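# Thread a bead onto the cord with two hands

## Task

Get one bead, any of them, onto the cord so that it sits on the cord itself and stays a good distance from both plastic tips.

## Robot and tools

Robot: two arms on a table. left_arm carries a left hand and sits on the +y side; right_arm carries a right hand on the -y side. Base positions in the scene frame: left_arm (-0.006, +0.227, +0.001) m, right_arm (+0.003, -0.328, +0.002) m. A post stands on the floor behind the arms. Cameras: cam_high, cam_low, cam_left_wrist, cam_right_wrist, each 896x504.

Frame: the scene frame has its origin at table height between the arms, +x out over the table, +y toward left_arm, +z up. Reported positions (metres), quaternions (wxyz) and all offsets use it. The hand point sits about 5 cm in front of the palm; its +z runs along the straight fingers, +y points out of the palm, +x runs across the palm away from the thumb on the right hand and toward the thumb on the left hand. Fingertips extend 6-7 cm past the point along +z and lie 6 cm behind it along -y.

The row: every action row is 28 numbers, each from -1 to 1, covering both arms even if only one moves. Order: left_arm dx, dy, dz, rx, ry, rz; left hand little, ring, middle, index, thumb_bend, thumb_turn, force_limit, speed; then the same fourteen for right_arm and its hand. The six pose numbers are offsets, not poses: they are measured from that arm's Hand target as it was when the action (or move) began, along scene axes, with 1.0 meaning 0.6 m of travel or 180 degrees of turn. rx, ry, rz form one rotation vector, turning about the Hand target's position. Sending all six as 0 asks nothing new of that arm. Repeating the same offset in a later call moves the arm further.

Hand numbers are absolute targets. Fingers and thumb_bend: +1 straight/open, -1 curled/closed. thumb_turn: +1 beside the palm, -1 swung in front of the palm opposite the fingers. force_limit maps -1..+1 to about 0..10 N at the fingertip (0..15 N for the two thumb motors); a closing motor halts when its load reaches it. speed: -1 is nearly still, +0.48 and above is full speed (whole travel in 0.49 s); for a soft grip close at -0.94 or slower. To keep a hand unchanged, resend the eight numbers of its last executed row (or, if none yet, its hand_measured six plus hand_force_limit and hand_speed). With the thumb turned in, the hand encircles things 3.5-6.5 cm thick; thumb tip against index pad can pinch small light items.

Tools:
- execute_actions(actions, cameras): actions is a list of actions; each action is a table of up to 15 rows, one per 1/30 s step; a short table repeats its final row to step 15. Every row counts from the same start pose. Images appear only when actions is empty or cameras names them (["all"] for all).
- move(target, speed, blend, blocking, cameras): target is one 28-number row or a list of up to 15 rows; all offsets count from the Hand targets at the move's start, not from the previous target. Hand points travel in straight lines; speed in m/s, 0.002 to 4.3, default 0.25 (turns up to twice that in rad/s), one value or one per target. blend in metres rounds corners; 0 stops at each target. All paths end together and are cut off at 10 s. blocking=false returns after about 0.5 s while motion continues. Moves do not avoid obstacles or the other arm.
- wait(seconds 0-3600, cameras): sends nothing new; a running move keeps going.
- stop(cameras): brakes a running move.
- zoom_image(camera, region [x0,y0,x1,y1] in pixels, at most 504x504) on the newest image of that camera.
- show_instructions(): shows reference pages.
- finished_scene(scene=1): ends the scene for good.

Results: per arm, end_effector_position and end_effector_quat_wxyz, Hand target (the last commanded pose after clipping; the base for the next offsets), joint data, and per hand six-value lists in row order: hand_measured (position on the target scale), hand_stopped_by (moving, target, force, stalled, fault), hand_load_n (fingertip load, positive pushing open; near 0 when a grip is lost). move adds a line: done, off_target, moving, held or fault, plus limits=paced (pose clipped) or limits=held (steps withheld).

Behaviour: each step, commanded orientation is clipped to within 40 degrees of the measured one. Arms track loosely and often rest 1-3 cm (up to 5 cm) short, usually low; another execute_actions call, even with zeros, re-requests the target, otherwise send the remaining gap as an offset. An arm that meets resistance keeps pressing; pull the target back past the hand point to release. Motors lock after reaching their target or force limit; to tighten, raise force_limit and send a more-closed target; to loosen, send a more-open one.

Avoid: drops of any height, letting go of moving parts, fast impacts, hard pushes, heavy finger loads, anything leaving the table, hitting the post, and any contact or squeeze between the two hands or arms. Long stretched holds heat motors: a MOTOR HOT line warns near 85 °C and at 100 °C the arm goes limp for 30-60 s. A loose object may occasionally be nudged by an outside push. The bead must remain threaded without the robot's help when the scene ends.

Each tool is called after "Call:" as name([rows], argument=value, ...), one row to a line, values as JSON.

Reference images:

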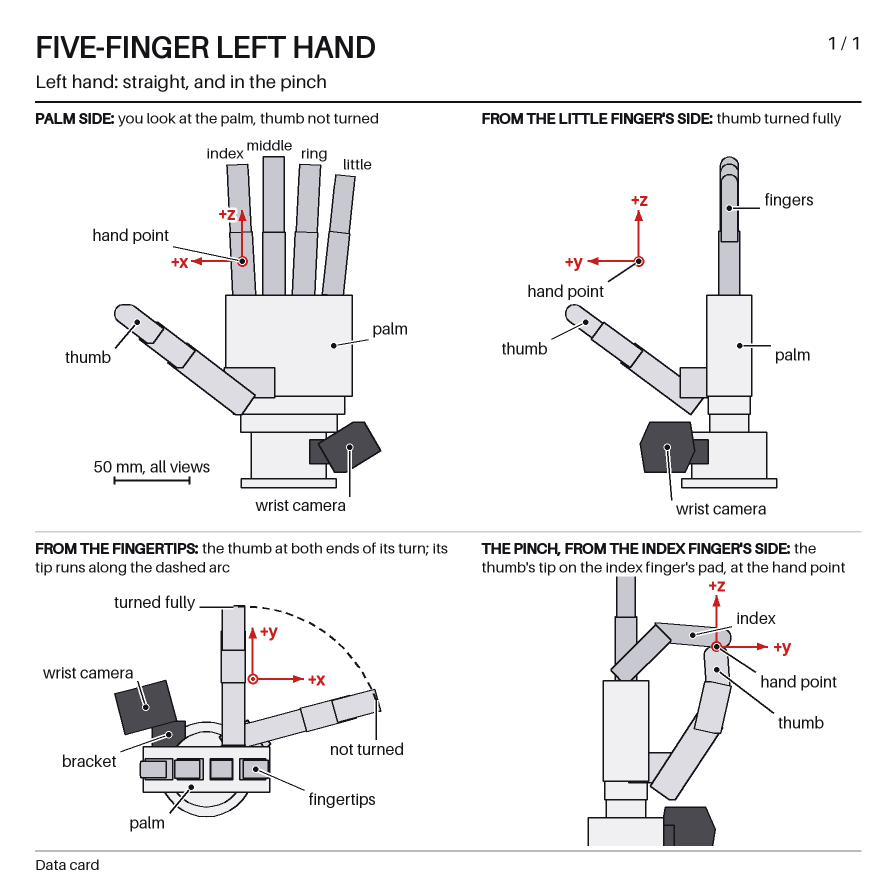

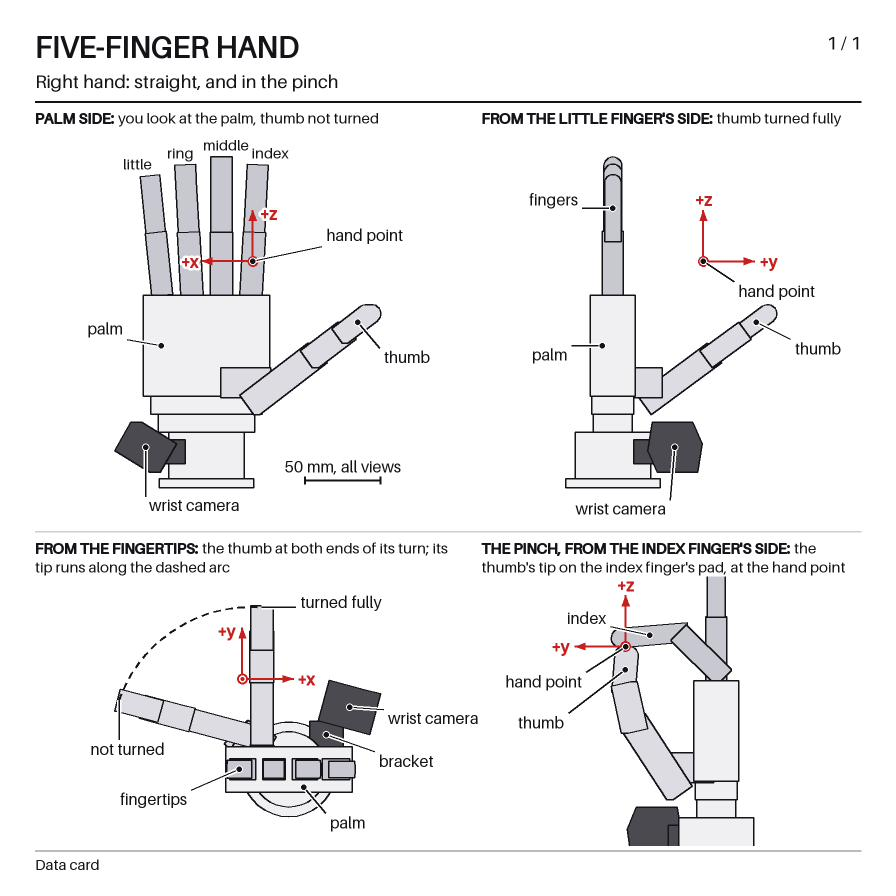

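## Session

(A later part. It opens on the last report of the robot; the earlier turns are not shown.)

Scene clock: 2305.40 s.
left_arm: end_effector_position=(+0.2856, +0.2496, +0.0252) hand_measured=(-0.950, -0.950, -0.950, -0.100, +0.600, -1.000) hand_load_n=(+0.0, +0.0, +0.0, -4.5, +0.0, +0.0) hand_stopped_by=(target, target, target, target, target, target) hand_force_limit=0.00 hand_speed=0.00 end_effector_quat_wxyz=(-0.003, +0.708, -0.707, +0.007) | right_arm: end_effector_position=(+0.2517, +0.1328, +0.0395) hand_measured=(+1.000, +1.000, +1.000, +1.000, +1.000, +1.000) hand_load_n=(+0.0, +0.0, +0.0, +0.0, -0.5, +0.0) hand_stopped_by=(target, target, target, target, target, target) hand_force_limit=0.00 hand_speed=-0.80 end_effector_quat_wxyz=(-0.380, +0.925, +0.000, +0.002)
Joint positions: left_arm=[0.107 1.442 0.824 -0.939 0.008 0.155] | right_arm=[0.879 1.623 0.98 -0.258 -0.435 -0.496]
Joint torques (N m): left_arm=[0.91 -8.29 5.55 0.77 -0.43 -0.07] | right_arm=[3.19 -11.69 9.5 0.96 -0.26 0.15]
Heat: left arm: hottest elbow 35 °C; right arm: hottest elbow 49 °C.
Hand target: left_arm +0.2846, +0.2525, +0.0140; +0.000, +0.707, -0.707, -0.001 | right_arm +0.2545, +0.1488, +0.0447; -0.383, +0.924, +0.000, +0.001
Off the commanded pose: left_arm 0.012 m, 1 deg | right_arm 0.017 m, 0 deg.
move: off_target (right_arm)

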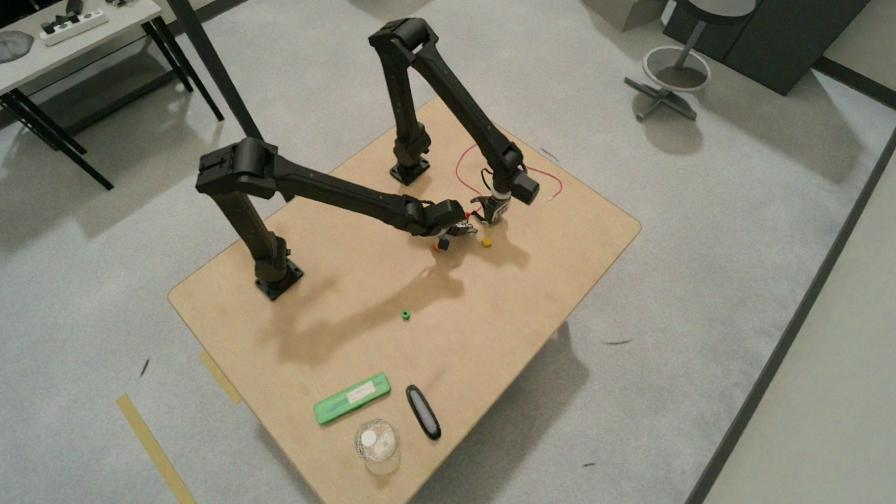

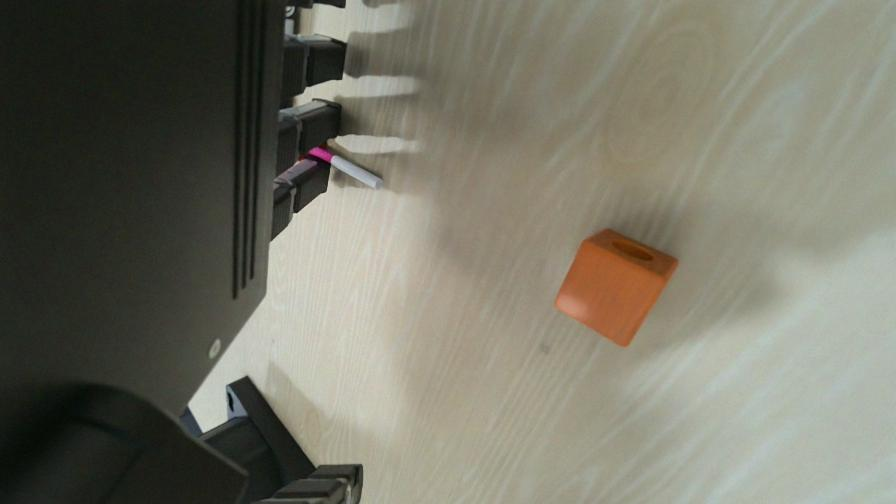

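Call:
move([
  [0,0,0.058,0,0,0,-0.95,-0.95,-0.95,-0.1,0.6,-1,0,0,0,0,0,0,0,0,1,1,1,1,1,1,0,-0.8],
  [-0.012,0.035,0.058,0,0,0,-0.95,-0.95,-0.95,-0.1,0.6,-1,0,0,0,0,0,0,0,0,1,1,1,1,1,1,0,-0.8],
], speed=0.06, cameras=["cam_high","cam_right_wrist","cam_left_wrist"])

Call:
zoom_image(camera="cam_high", region=[450, 185, 490, 225])

Call:
zoom_image(camera="cam_right_wrist", region=[260, 60, 420, 240])

Scene clock: 2316.93 s.
left_arm: end_effector_position=(+0.2651, +0.2671, +0.0366) hand_measured=(-0.950, -0.950, -0.950, -0.100, +0.600, -1.000) hand_load_n=(+0.0, +0.0, +0.0, +0.0, +0.0, +0.0) hand_stopped_by=(target, target, target, target, target, target) hand_force_limit=0.00 hand_speed=0.00 end_effector_quat_wxyz=(+0.014, +0.706, -0.708, -0.009) | right_arm: end_effector_position=(+0.2517, +0.1328, +0.0395) hand_measured=(+1.000, +1.000, +1.000, +1.000, +1.000, +1.000) hand_load_n=(-0.5, +0.0, +0.0, +0.0, +0.0, +0.0) hand_stopped_by=(target, target, target, target, target, target) hand_force_limit=0.00 hand_speed=-0.80 end_effector_quat_wxyz=(-0.380, +0.925, +0.000, +0.002)
Joint positions: left_arm=[0.163 1.417 0.824 -1.012 0 0.214] | right_arm=[0.879 1.623 0.98 -0.258 -0.435 -0.496]
Joint torques (N m): left_arm=[1.55 -11.58 8.46 -0.79 -0.17 -0.05] | right_arm=[2.96 -11.63 9.59 0.95 -0.26 0.15]
Heat: left arm: hottest elbow 35 °C; right arm: hottest elbow 51 °C.
Hand target: left_arm +0.2774, +0.2736, +0.0488; +0.000, +0.707, -0.707, -0.001 | right_arm +0.2545, +0.1488, +0.0447; -0.383, +0.924, +0.000, +0.001
Off the commanded pose: left_arm 0.018 m, 2 deg | right_arm 0.017 m, 0 deg.
move: off_target (left_arm)
Images, in order (width x height): cam_high 896x504, cam_left_wrist 896x504, cam_right_wrist 896x504.

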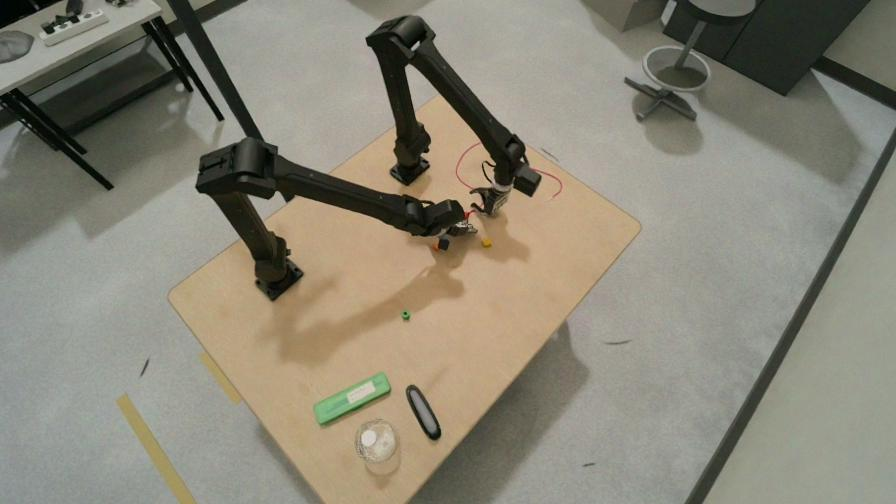

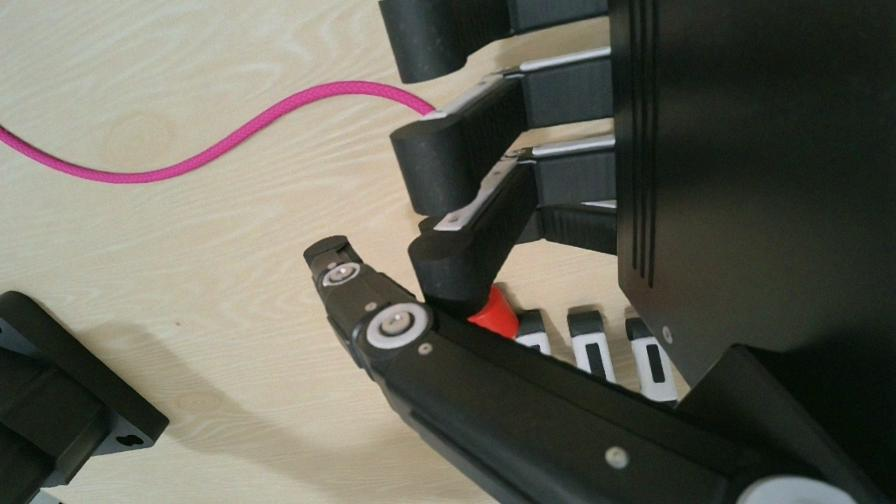

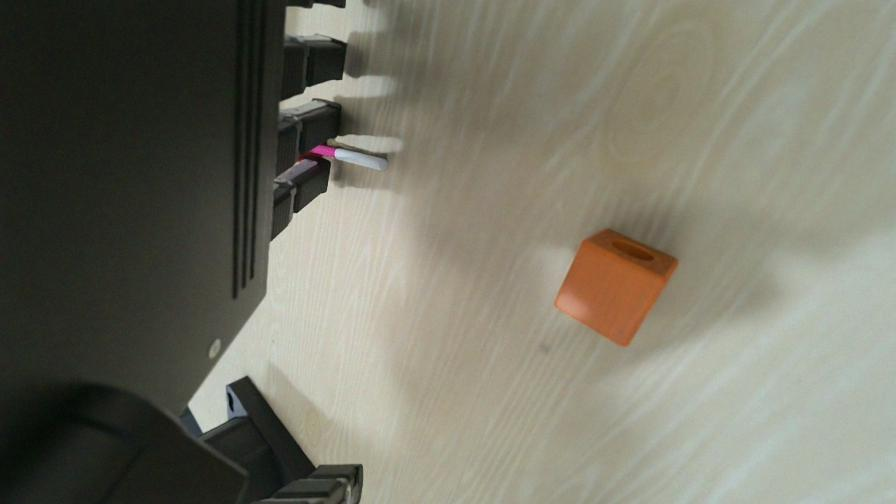

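Scaled by 12.600 from the camera's image (finer frame: 1280x720).

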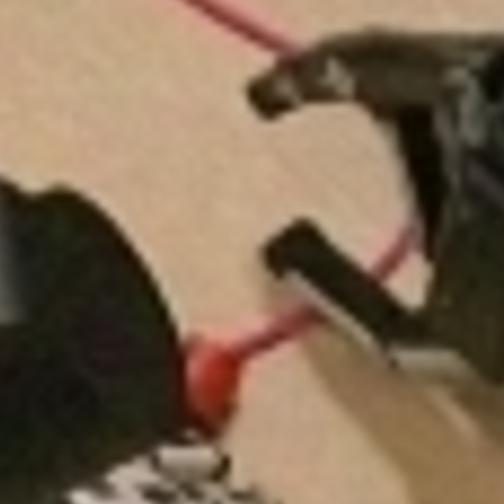

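Scaled by 2.800 from the camera's image (finer frame: 1280x720).

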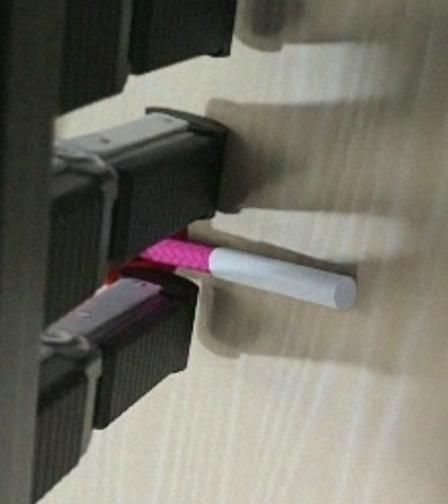

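Call:
move([
  [0.006,0.0,-0.058,0,0,0,-0.95,-0.95,-0.95,-0.1,0.6,-1,0,0,0,0,0,0,0,0,1,1,1,1,1,1,0,-0.8],
], speed=0.04, cameras=["cam_high","cam_left_wrist"])

Call:
zoom_image(camera="cam_high", region=[450, 185, 490, 225])

Scene clock: 2327.23 s.
left_arm: end_effector_position=(+0.2788, +0.2693, +0.0261) hand_measured=(-0.950, -0.950, -0.950, -0.100, +0.600, -1.000) hand_load_n=(+0.0, +0.0, +0.0, -7.0, +0.0, +0.0) hand_stopped_by=(target, target, target, target, target, target) hand_force_limit=0.00 hand_speed=0.00 end_effector_quat_wxyz=(+0.000, +0.706, -0.708, +0.002) | right_arm: end_effector_position=(+0.2517, +0.1328, +0.0395) hand_measured=(+1.000, +1.000, +1.000, +1.000, +1.000, +1.000) hand_load_n=(-0.5, +0.0, +0.0, +0.0, +0.0, +0.0) hand_stopped_by=(target, target, target, target, target, target) hand_force_limit=0.00 hand_speed=-0.80 end_effector_quat_wxyz=(-0.380, +0.925, +0.000, +0.002)
Joint positions: left_arm=[0.163 1.442 0.824 -0.951 0.004 0.215] | right_arm=[0.879 1.623 0.98 -0.258 -0.435 -0.496]
Joint torques (N m): left_arm=[1.32 -8 5.64 1.35 -0.32 -0.06] | right_arm=[3.14 -11.75 9.57 0.99 -0.26 0.16]
Heat: left arm: hottest elbow 35 °C; right arm: hottest elbow 52 °C.
Hand target: left_arm +0.2810, +0.2736, +0.0140; +0.000, +0.707, -0.707, -0.001 | right_arm +0.2545, +0.1488, +0.0447; -0.383, +0.924, +0.000, +0.001
Off the commanded pose: left_arm 0.013 m, 0 deg | right_arm 0.017 m, 0 deg.
move: off_target (left_arm)

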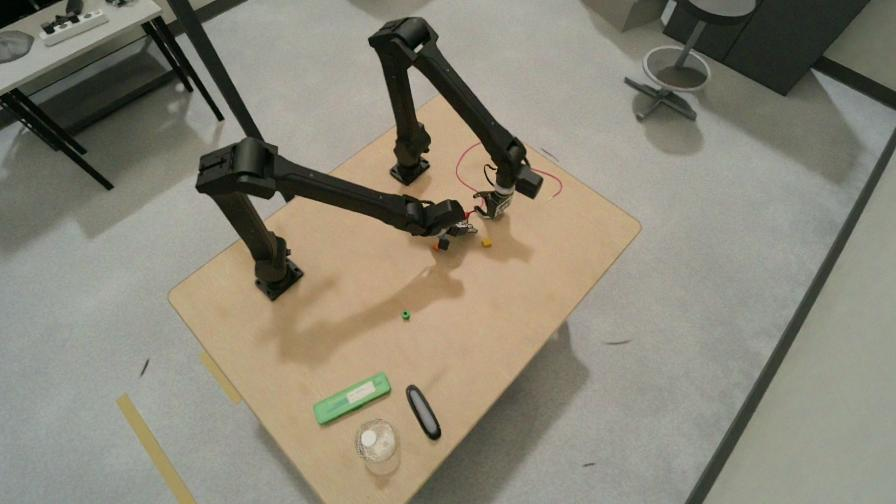

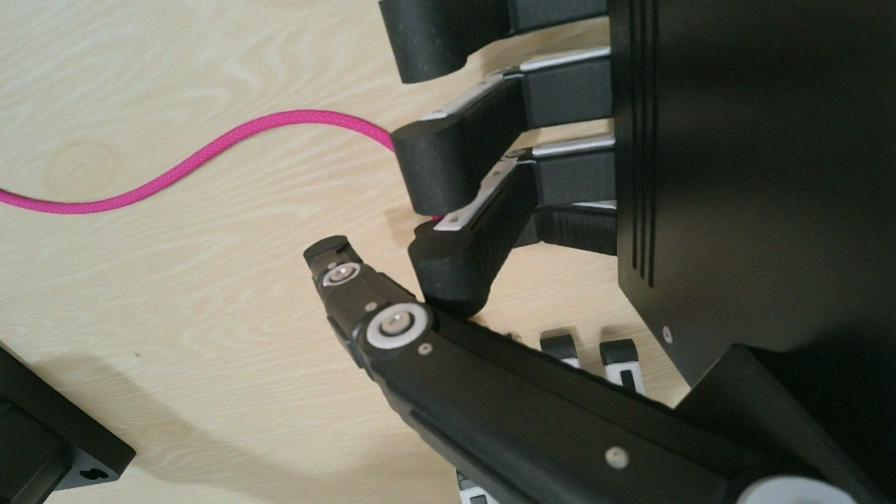

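Scaled by 12.600 from the camera's image (finer frame: 1280x720).

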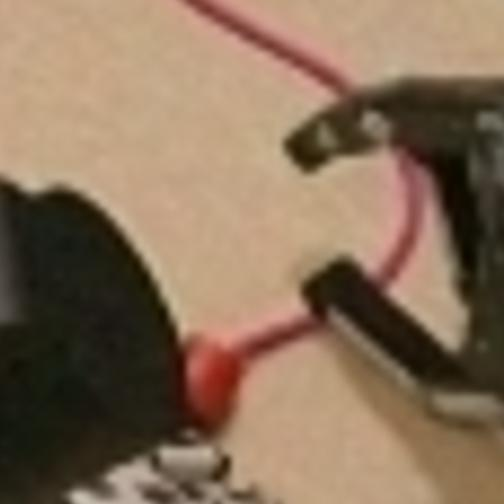

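Call:
move([
  [0,0,0,0,0,0,-0.95,-0.95,-0.95,-0.1,0.6,-1,0,0,0.005,0.016,0.0015,0,0,0,1,1,1,1,1,1,0,-0.8],
], speed=0.05, cameras=["cam_high","cam_right_wrist"])

Call:
zoom_image(camera="cam_high", region=[450, 185, 490, 225])

Call:
zoom_image(camera="cam_right_wrist", region=[260, 60, 420, 240])

Scene clock: 2333.17 s.
left_arm: end_effector_position=(+0.2788, +0.2693, +0.0261) hand_measured=(-0.950, -0.950, -0.950, -0.100, +0.600, -1.000) hand_load_n=(+0.0, +0.0, +0.0, -7.0, +0.0, +0.0) hand_stopped_by=(target, target, target, target, target, target) hand_force_limit=0.00 hand_speed=0.00 end_effector_quat_wxyz=(+0.000, +0.706, -0.708, +0.002) | right_arm: end_effector_position=(+0.2549, +0.1426, +0.0403) hand_measured=(+1.000, +1.000, +1.000, +1.000, +1.000, +1.000) hand_load_n=(+0.0, +0.0, +0.0, +0.0, +0.0, +0.0) hand_stopped_by=(target, target, target, target, target, target) hand_force_limit=0.00 hand_speed=-0.80 end_effector_quat_wxyz=(-0.380, +0.925, +0.000, +0.002)
Joint positions: left_arm=[0.163 1.442 0.824 -0.951 0.004 0.215] | right_arm=[0.886 1.644 1.009 -0.264 -0.431 -0.49]
Joint torques (N m): left_arm=[1.2 -8.12 5.57 1.31 -0.31 -0.06] | right_arm=[2.9 -12.22 9.59 0.98 -0.32 0.17]
Heat: left arm: hottest elbow 35 °C; right arm: hottest elbow 52 °C.
Hand target: left_arm +0.2810, +0.2736, +0.0140; +0.000, +0.707, -0.707, -0.001 | right_arm +0.2575, +0.1585, +0.0458; -0.383, +0.924, +0.001, +0.001
Off the commanded pose: left_arm 0.013 m, 0 deg | right_arm 0.017 m, 0 deg.
move: off_target (right_arm)

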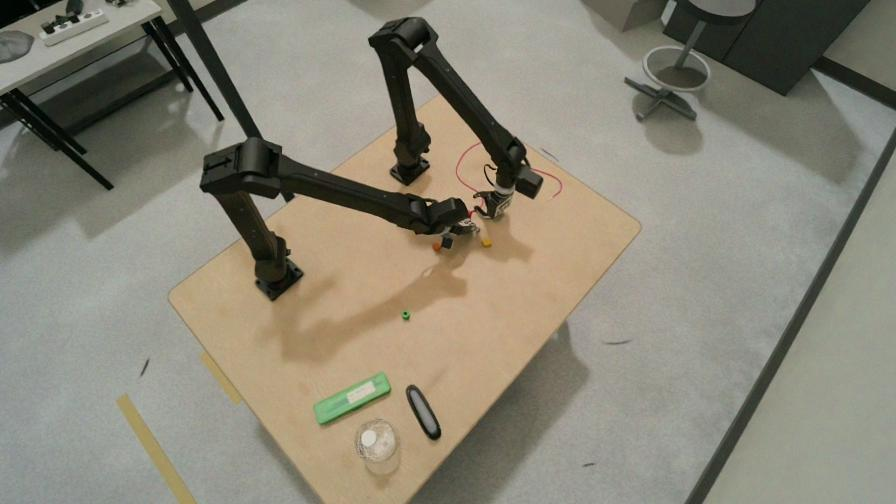

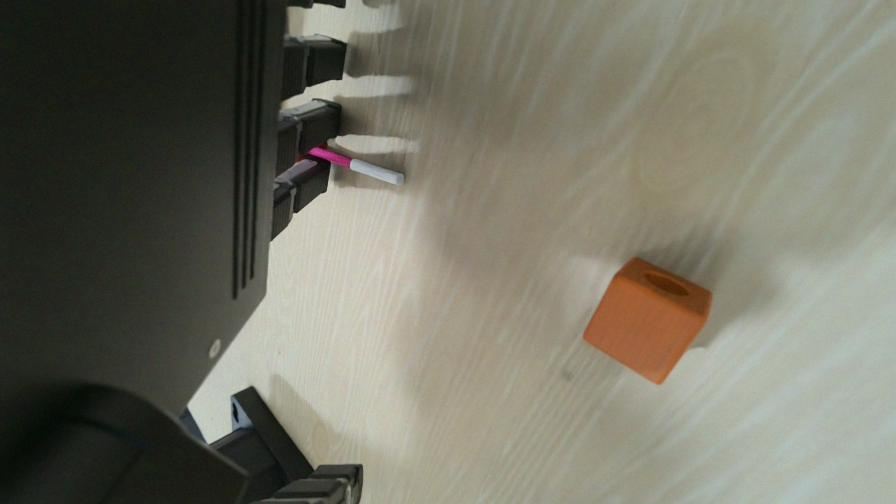

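Scaled by 12.600 from the camera's image (finer frame: 1280x720).

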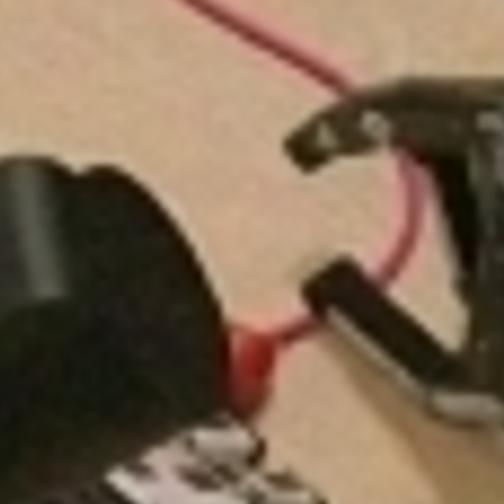

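Scaled by 2.800 from the camera's image (finer frame: 1280x720).

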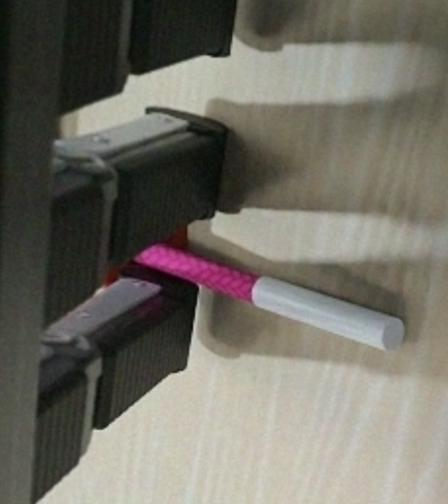

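Call:
move([
  [0,0,0,0,0,0,-0.95,-0.95,-0.95,-0.1,0.6,-1,0,0,0.003,0.010,0.001,0,0,0,1,1,1,1,1,1,0,-0.8],
], speed=0.05, cameras=["cam_high","cam_right_wrist"])

Call:
zoom_image(camera="cam_high", region=[450, 185, 490, 225])

Call:
zoom_image(camera="cam_right_wrist", region=[260, 60, 420, 240])

Scene clock: 2341.53 s.
left_arm: end_effector_position=(+0.2788, +0.2693, +0.0261) hand_measured=(-0.950, -0.950, -0.950, -0.100, +0.600, -1.000) hand_load_n=(+0.0, +0.0, +0.0, -6.5, +0.0, +0.0) hand_stopped_by=(target, target, target, target, target, target) hand_force_limit=0.00 hand_speed=0.00 end_effector_quat_wxyz=(+0.000, +0.706, -0.708, +0.002) | right_arm: end_effector_position=(+0.2569, +0.1481, +0.0408) hand_measured=(+1.000, +1.000, +1.000, +1.000, +1.000, +1.000) hand_load_n=(+0.0, +0.0, +0.0, +0.0, +0.0, -0.5) hand_stopped_by=(target, target, target, target, target, target) hand_force_limit=0.00 hand_speed=-0.80 end_effector_quat_wxyz=(-0.380, +0.925, +0.000, +0.002)
Joint positions: left_arm=[0.163 1.442 0.824 -0.951 0.004 0.215] | right_arm=[0.89 1.656 1.026 -0.269 -0.428 -0.486]
Joint torques (N m): left_arm=[1.32 -8.18 5.56 1.31 -0.32 -0.07] | right_arm=[3.08 -12.34 9.59 0.92 -0.31 0.13]
Heat: left arm: hottest elbow 35 °C; right arm: hottest elbow 52 °C.
Hand target: left_arm +0.2810, +0.2736, +0.0140; +0.000, +0.707, -0.707, -0.001 | right_arm +0.2593, +0.1645, +0.0464; -0.383, +0.924, +0.000, +0.001
Off the commanded pose: left_arm 0.013 m, 0 deg | right_arm 0.017 m, 0 deg.
move: off_target (right_arm)

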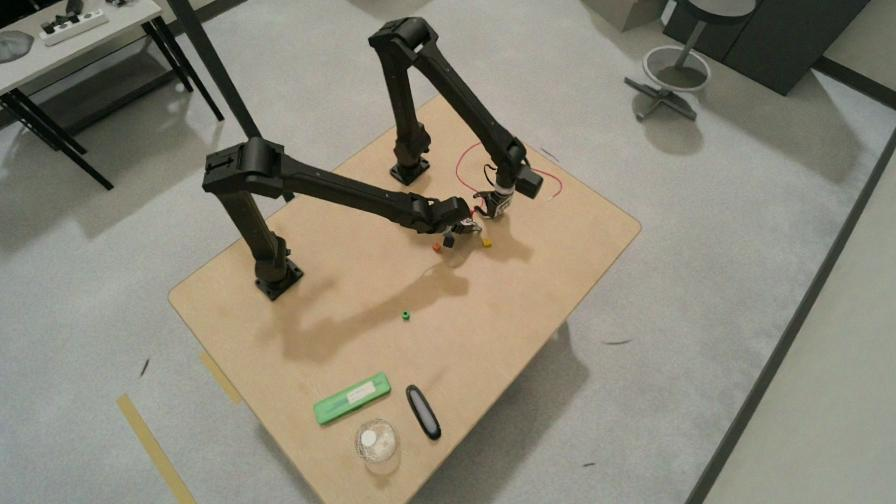

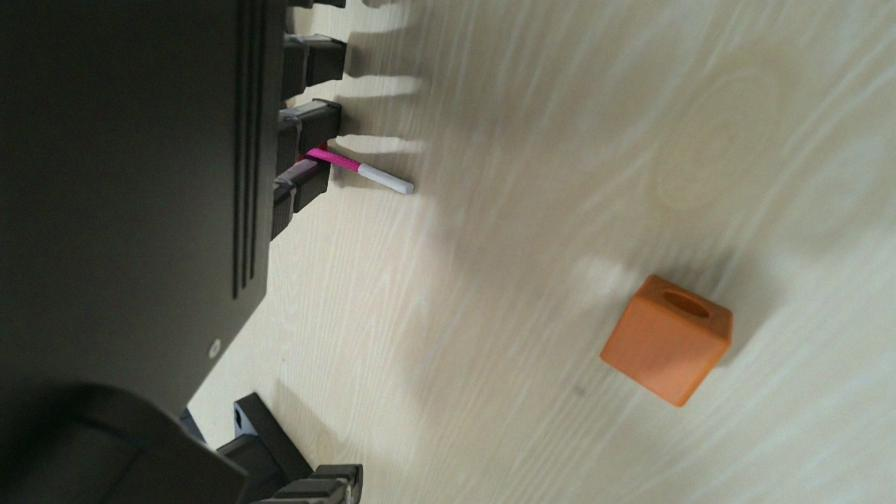

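Scaled by 12.600 from the camera's image (finer frame: 1280x720).

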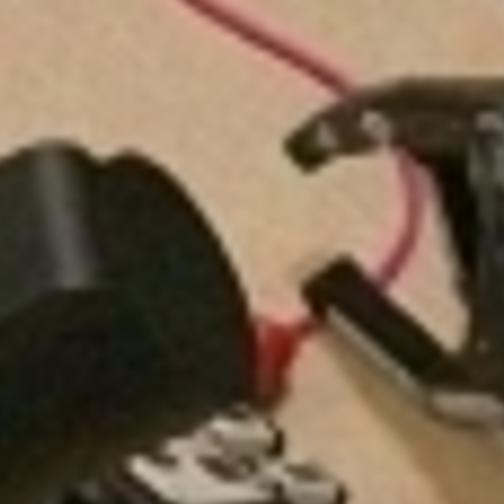

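Scaled by 2.800 from the camera's image (finer frame: 1280x720).

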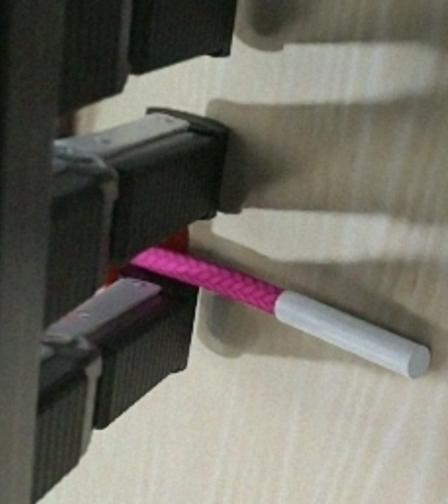

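Call:
move([
  [0,0,0.058,0,0,0,-0.95,-0.95,-0.95,-0.1,0.6,-1,0,0,0,0,0,0,0,0,1,1,1,1,1,1,0,-0.8],
  [-0.008,0.033,0.058,0,0,0,-0.95,-0.95,-0.95,-0.1,0.6,-1,0,0,0,0,0,0,0,0,1,1,1,1,1,1,0,-0.8],
], speed=0.06, cameras=["cam_high","cam_right_wrist","cam_left_wrist"])

Call:
zoom_image(camera="cam_high", region=[450, 185, 490, 225])

Call:
zoom_image(camera="cam_right_wrist", region=[260, 60, 420, 240])

Scene clock: 2352.20 s.
left_arm: end_effector_position=(+0.2601, +0.2851, +0.0350) hand_measured=(-0.950, -0.950, -0.950, -0.100, +0.600, -1.000) hand_load_n=(+0.0, +0.0, +0.5, +0.0, +0.0, +0.0) hand_stopped_by=(target, target, target, target, target, target) hand_force_limit=0.00 hand_speed=0.00 end_effector_quat_wxyz=(+0.018, +0.706, -0.708, -0.010) | right_arm: end_effector_position=(+0.2569, +0.1481, +0.0408) hand_measured=(+1.000, +1.000, +1.000, +1.000, +1.000, +1.000) hand_load_n=(+0.0, +0.0, +0.0, +0.0, +0.0, +0.0) hand_stopped_by=(target, target, target, target, target, target) hand_force_limit=0.00 hand_speed=-0.80 end_effector_quat_wxyz=(-0.380, +0.925, +0.000, +0.002)
Joint positions: left_arm=[0.218 1.424 0.824 -1.012 -0.001 0.269] | right_arm=[0.89 1.656 1.026 -0.269 -0.428 -0.486]
Joint torques (N m): left_arm=[1.61 -11.16 9.06 -0.81 -0.17 -0.05] | right_arm=[3.14 -12.34 9.68 0.92 -0.3 0.13]
Heat: left arm: hottest elbow 35 °C; right arm: hottest elbow 51 °C.
Hand target: left_arm +0.2762, +0.2934, +0.0488; +0.000, +0.707, -0.707, -0.001 | right_arm +0.2594, +0.1645, +0.0464; -0.383, +0.924, +0.001, +0.001
Off the commanded pose: left_arm 0.023 m, 2 deg | right_arm 0.018 m, 0 deg.
move: off_target (left_arm)
Images, in order (width x height): cam_high 896x504, cam_left_wrist 896x504, cam_right_wrist 896x504.

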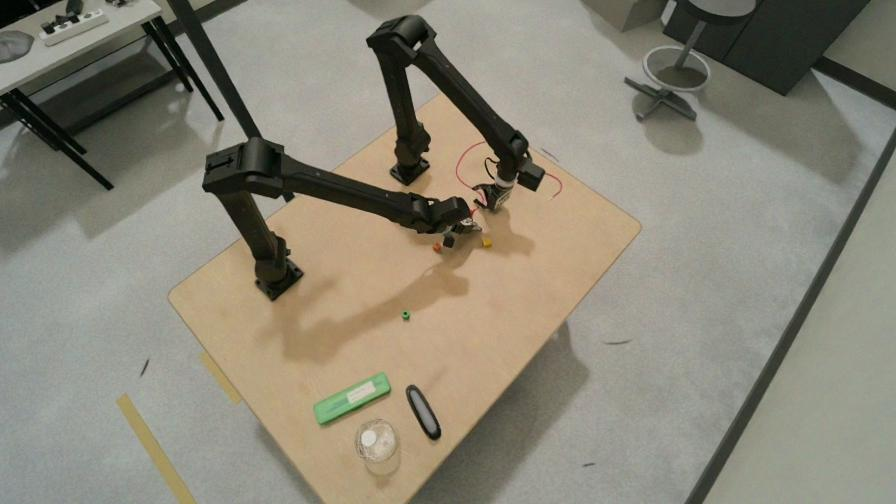

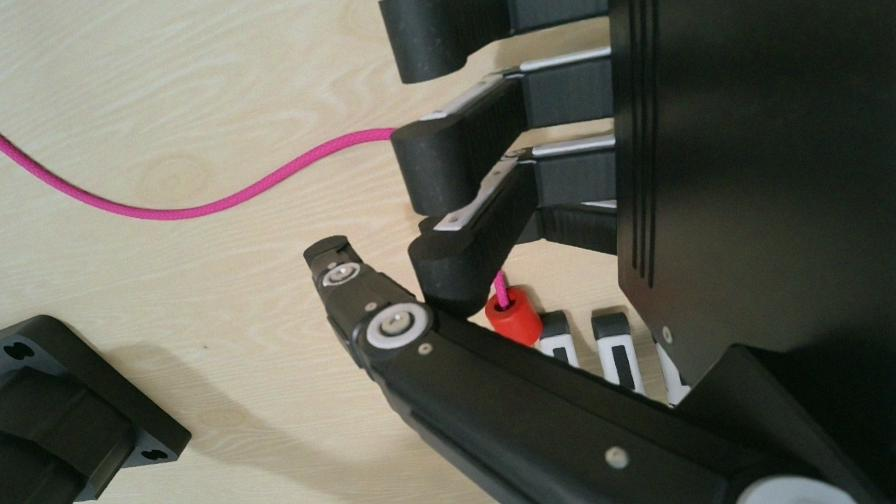

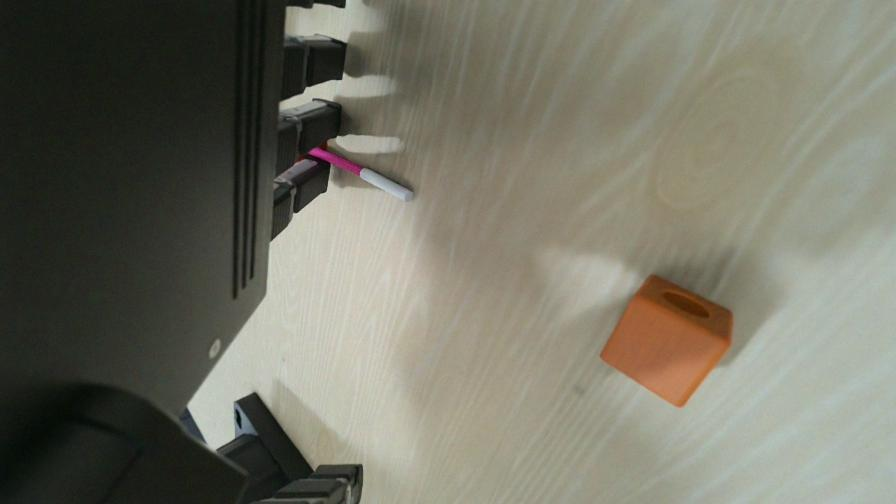

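Scaled by 12.600 from the camera's image (finer frame: 1280x720).

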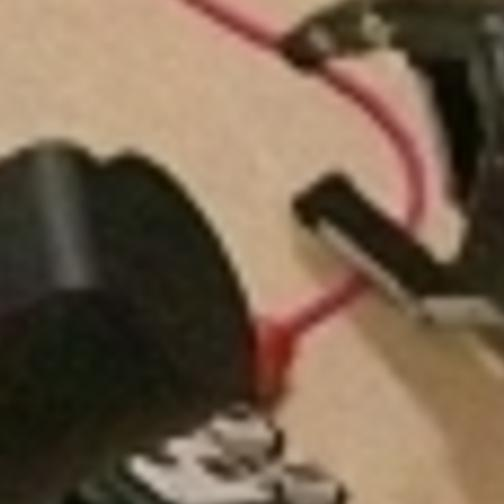

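Scaled by 2.800 from the camera's image (finer frame: 1280x720).

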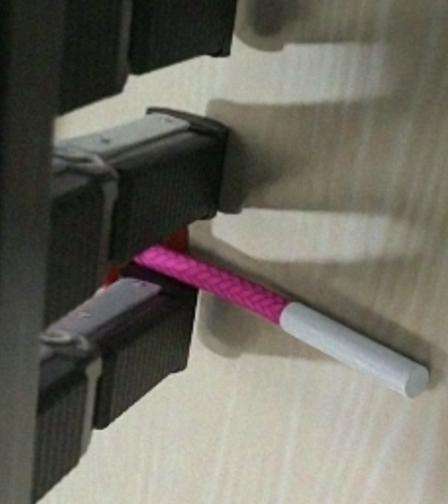

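Call:
move([
  [0.0,0.0,-0.058,0,0,0,-0.95,-0.95,-0.95,-0.1,0.6,-1,0,0,0,0,0,0,0,0,1,1,1,1,1,1,0,-0.8],
], speed=0.04, cameras=["cam_high","cam_left_wrist"])

Call:
zoom_image(camera="cam_high", region=[450, 185, 490, 225])

Scene clock: 2359.47 s.
left_arm: end_effector_position=(+0.2742, +0.2887, +0.0261) hand_measured=(-0.950, -0.950, -0.950, -0.100, +0.600, -1.000) hand_load_n=(+0.0, +0.5, +0.0, -7.0, +0.0, +0.0) hand_stopped_by=(target, target, target, target, target, target) hand_force_limit=0.00 hand_speed=0.00 end_effector_quat_wxyz=(-0.001, +0.706, -0.708, +0.001) | right_arm: end_effector_position=(+0.2569, +0.1481, +0.0408) hand_measured=(+1.000, +1.000, +1.000, +1.000, +1.000, +1.000) hand_load_n=(+0.0, +0.0, +0.0, +0.0, +0.0, +0.0) hand_stopped_by=(target, target, target, target, target, target) hand_force_limit=0.00 hand_speed=-0.80 end_effector_quat_wxyz=(-0.380, +0.925, +0.000, +0.002)
Joint positions: left_arm=[0.218 1.441 0.824 -0.95 0.001 0.271] | right_arm=[0.89 1.656 1.026 -0.269 -0.428 -0.486]
Joint torques (N m): left_arm=[1.49 -7.88 5.6 1.33 -0.22 -0.06] | right_arm=[3.08 -12.34 9.65 1.01 -0.32 0.13]
Heat: left arm: hottest elbow 36 °C; right arm: hottest elbow 51 °C.
Hand target: left_arm +0.2762, +0.2934, +0.0140; +0.000, +0.707, -0.707, -0.001 | right_arm +0.2594, +0.1645, +0.0464; -0.383, +0.924, +0.001, +0.001
Off the commanded pose: left_arm 0.013 m, 0 deg | right_arm 0.018 m, 0 deg.
move: off_target (left_arm)

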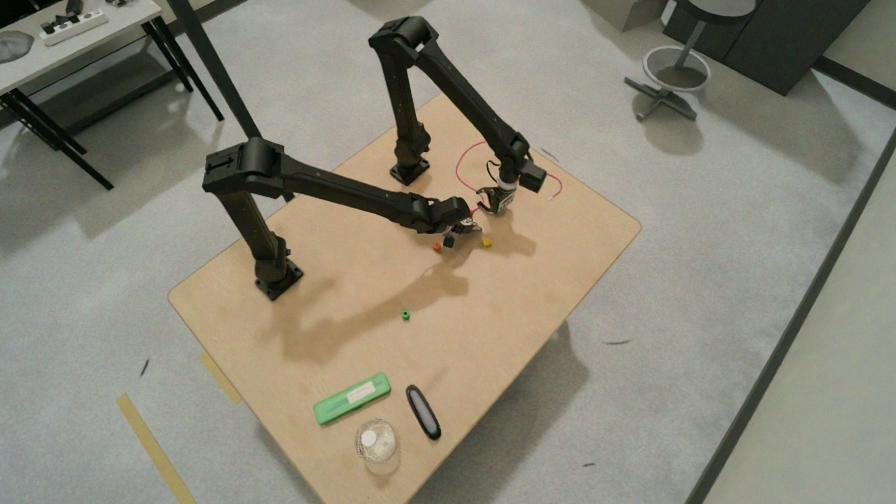

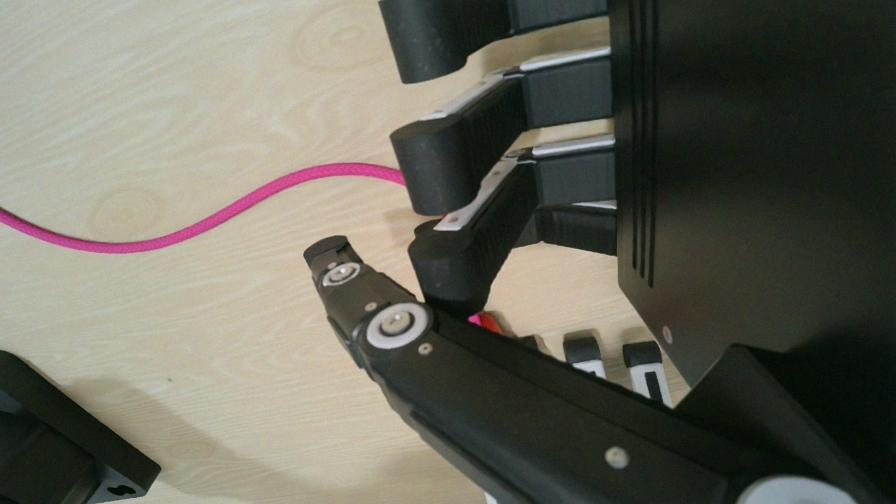

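Scaled by 12.600 from the camera's image (finer frame: 1280x720).

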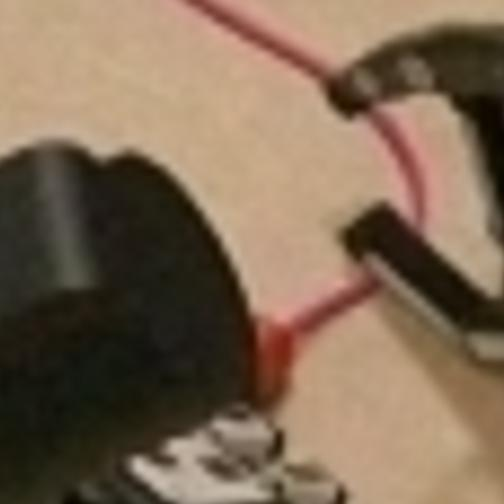

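Call:
move(target=[0,0,0,0,0,0,-0.95,-0.95,-0.95,-0.1,0.6,-1,0,0,0.005,0.027,0.002,0,0,0,1,1,1,1,1,1,0,-0.8], speed=0.05, cameras=["cam_high","cam_right_wrist"])

Scene clock: 2370.30 s.
left_arm: end_effector_position=(+0.2742, +0.2887, +0.0261) hand_measured=(-0.950, -0.950, -0.950, -0.100, +0.600, -1.000) hand_load_n=(+0.0, +0.0, +0.0, -6.5, +0.0, +0.0) hand_stopped_by=(target, target, target, target, target, target) hand_force_limit=0.00 hand_speed=0.00 end_effector_quat_wxyz=(-0.001, +0.706, -0.708, +0.001) | right_arm: end_effector_position=(+0.2597, +0.1642, +0.0414) hand_measured=(+1.000, +1.000, +1.000, +1.000, +1.000, +1.000) hand_load_n=(+0.0, +0.0, +0.0, +0.0, +0.0, +0.0) hand_stopped_by=(target, target, target, target, target, target) hand_force_limit=0.00 hand_speed=-0.80 end_effector_quat_wxyz=(-0.379, +0.925, +0.000, +0.002)
Joint positions: left_arm=[0.218 1.441 0.824 -0.95 0.001 0.271] | right_arm=[0.905 1.688 1.072 -0.278 -0.419 -0.475]
Joint torques (N m): left_arm=[1.38 -8.12 5.68 1.32 -0.21 -0.06] | right_arm=[2.9 -13.04 9.7 1.02 -0.32 0.15]
Heat: left arm: hottest elbow 35 °C; right arm: hottest elbow 51 °C.
Hand target: left_arm +0.2762, +0.2934, +0.0140; +0.000, +0.707, -0.707, -0.001 | right_arm +0.2622, +0.1806, +0.0474; -0.383, +0.924, +0.000, +0.001
Off the commanded pose: left_arm 0.013 m, 0 deg | right_arm 0.018 m, 0 deg.
move: off_target (right_arm)

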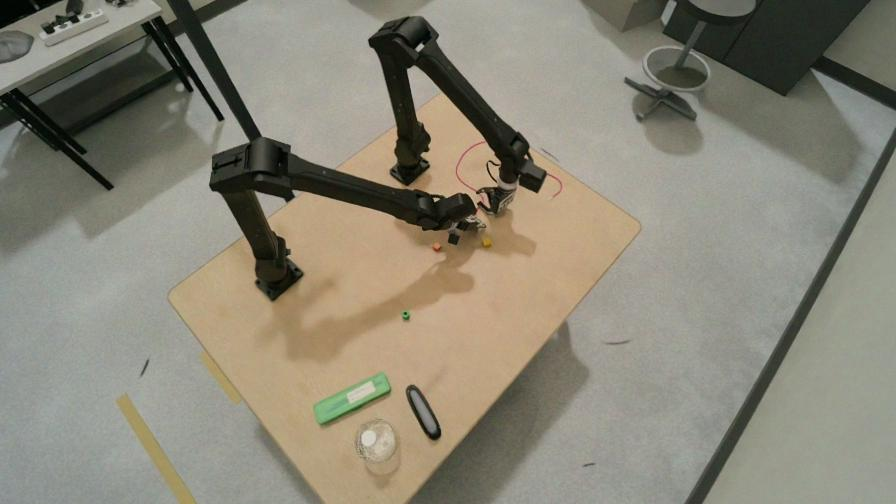

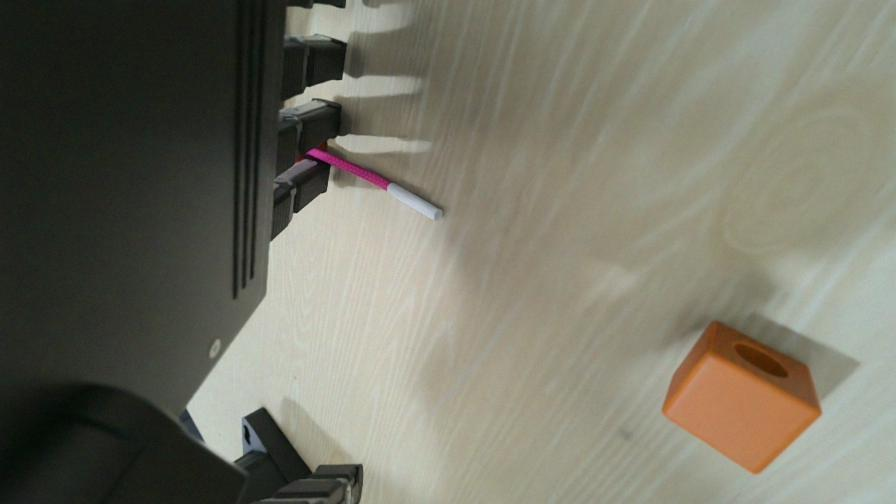

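Call:
zoom_image(camera="cam_high", region=[450, 185, 500, 225])

Call:
zoom_image(camera="cam_right_wrist", region=[240, 60, 480, 260])

Scaled by 10.080 from the camera's image (finer frame: 1280x720).

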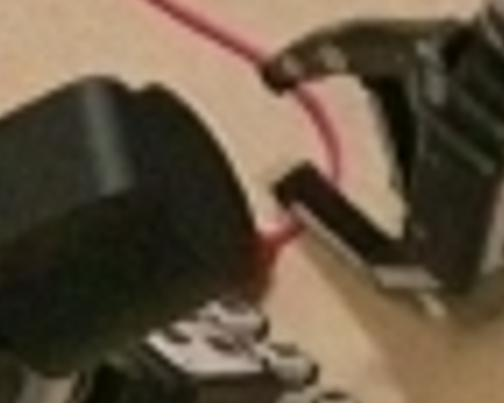

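Scaled by 2.100 from the camera's image (finer frame: 1280x720).

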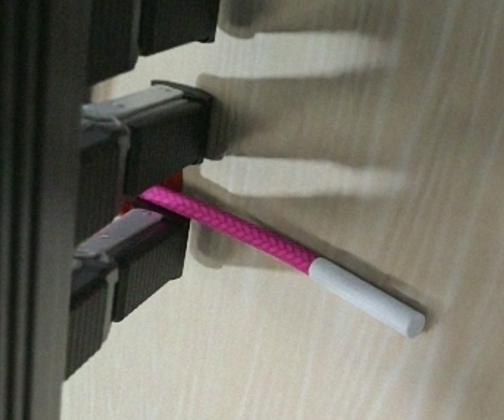

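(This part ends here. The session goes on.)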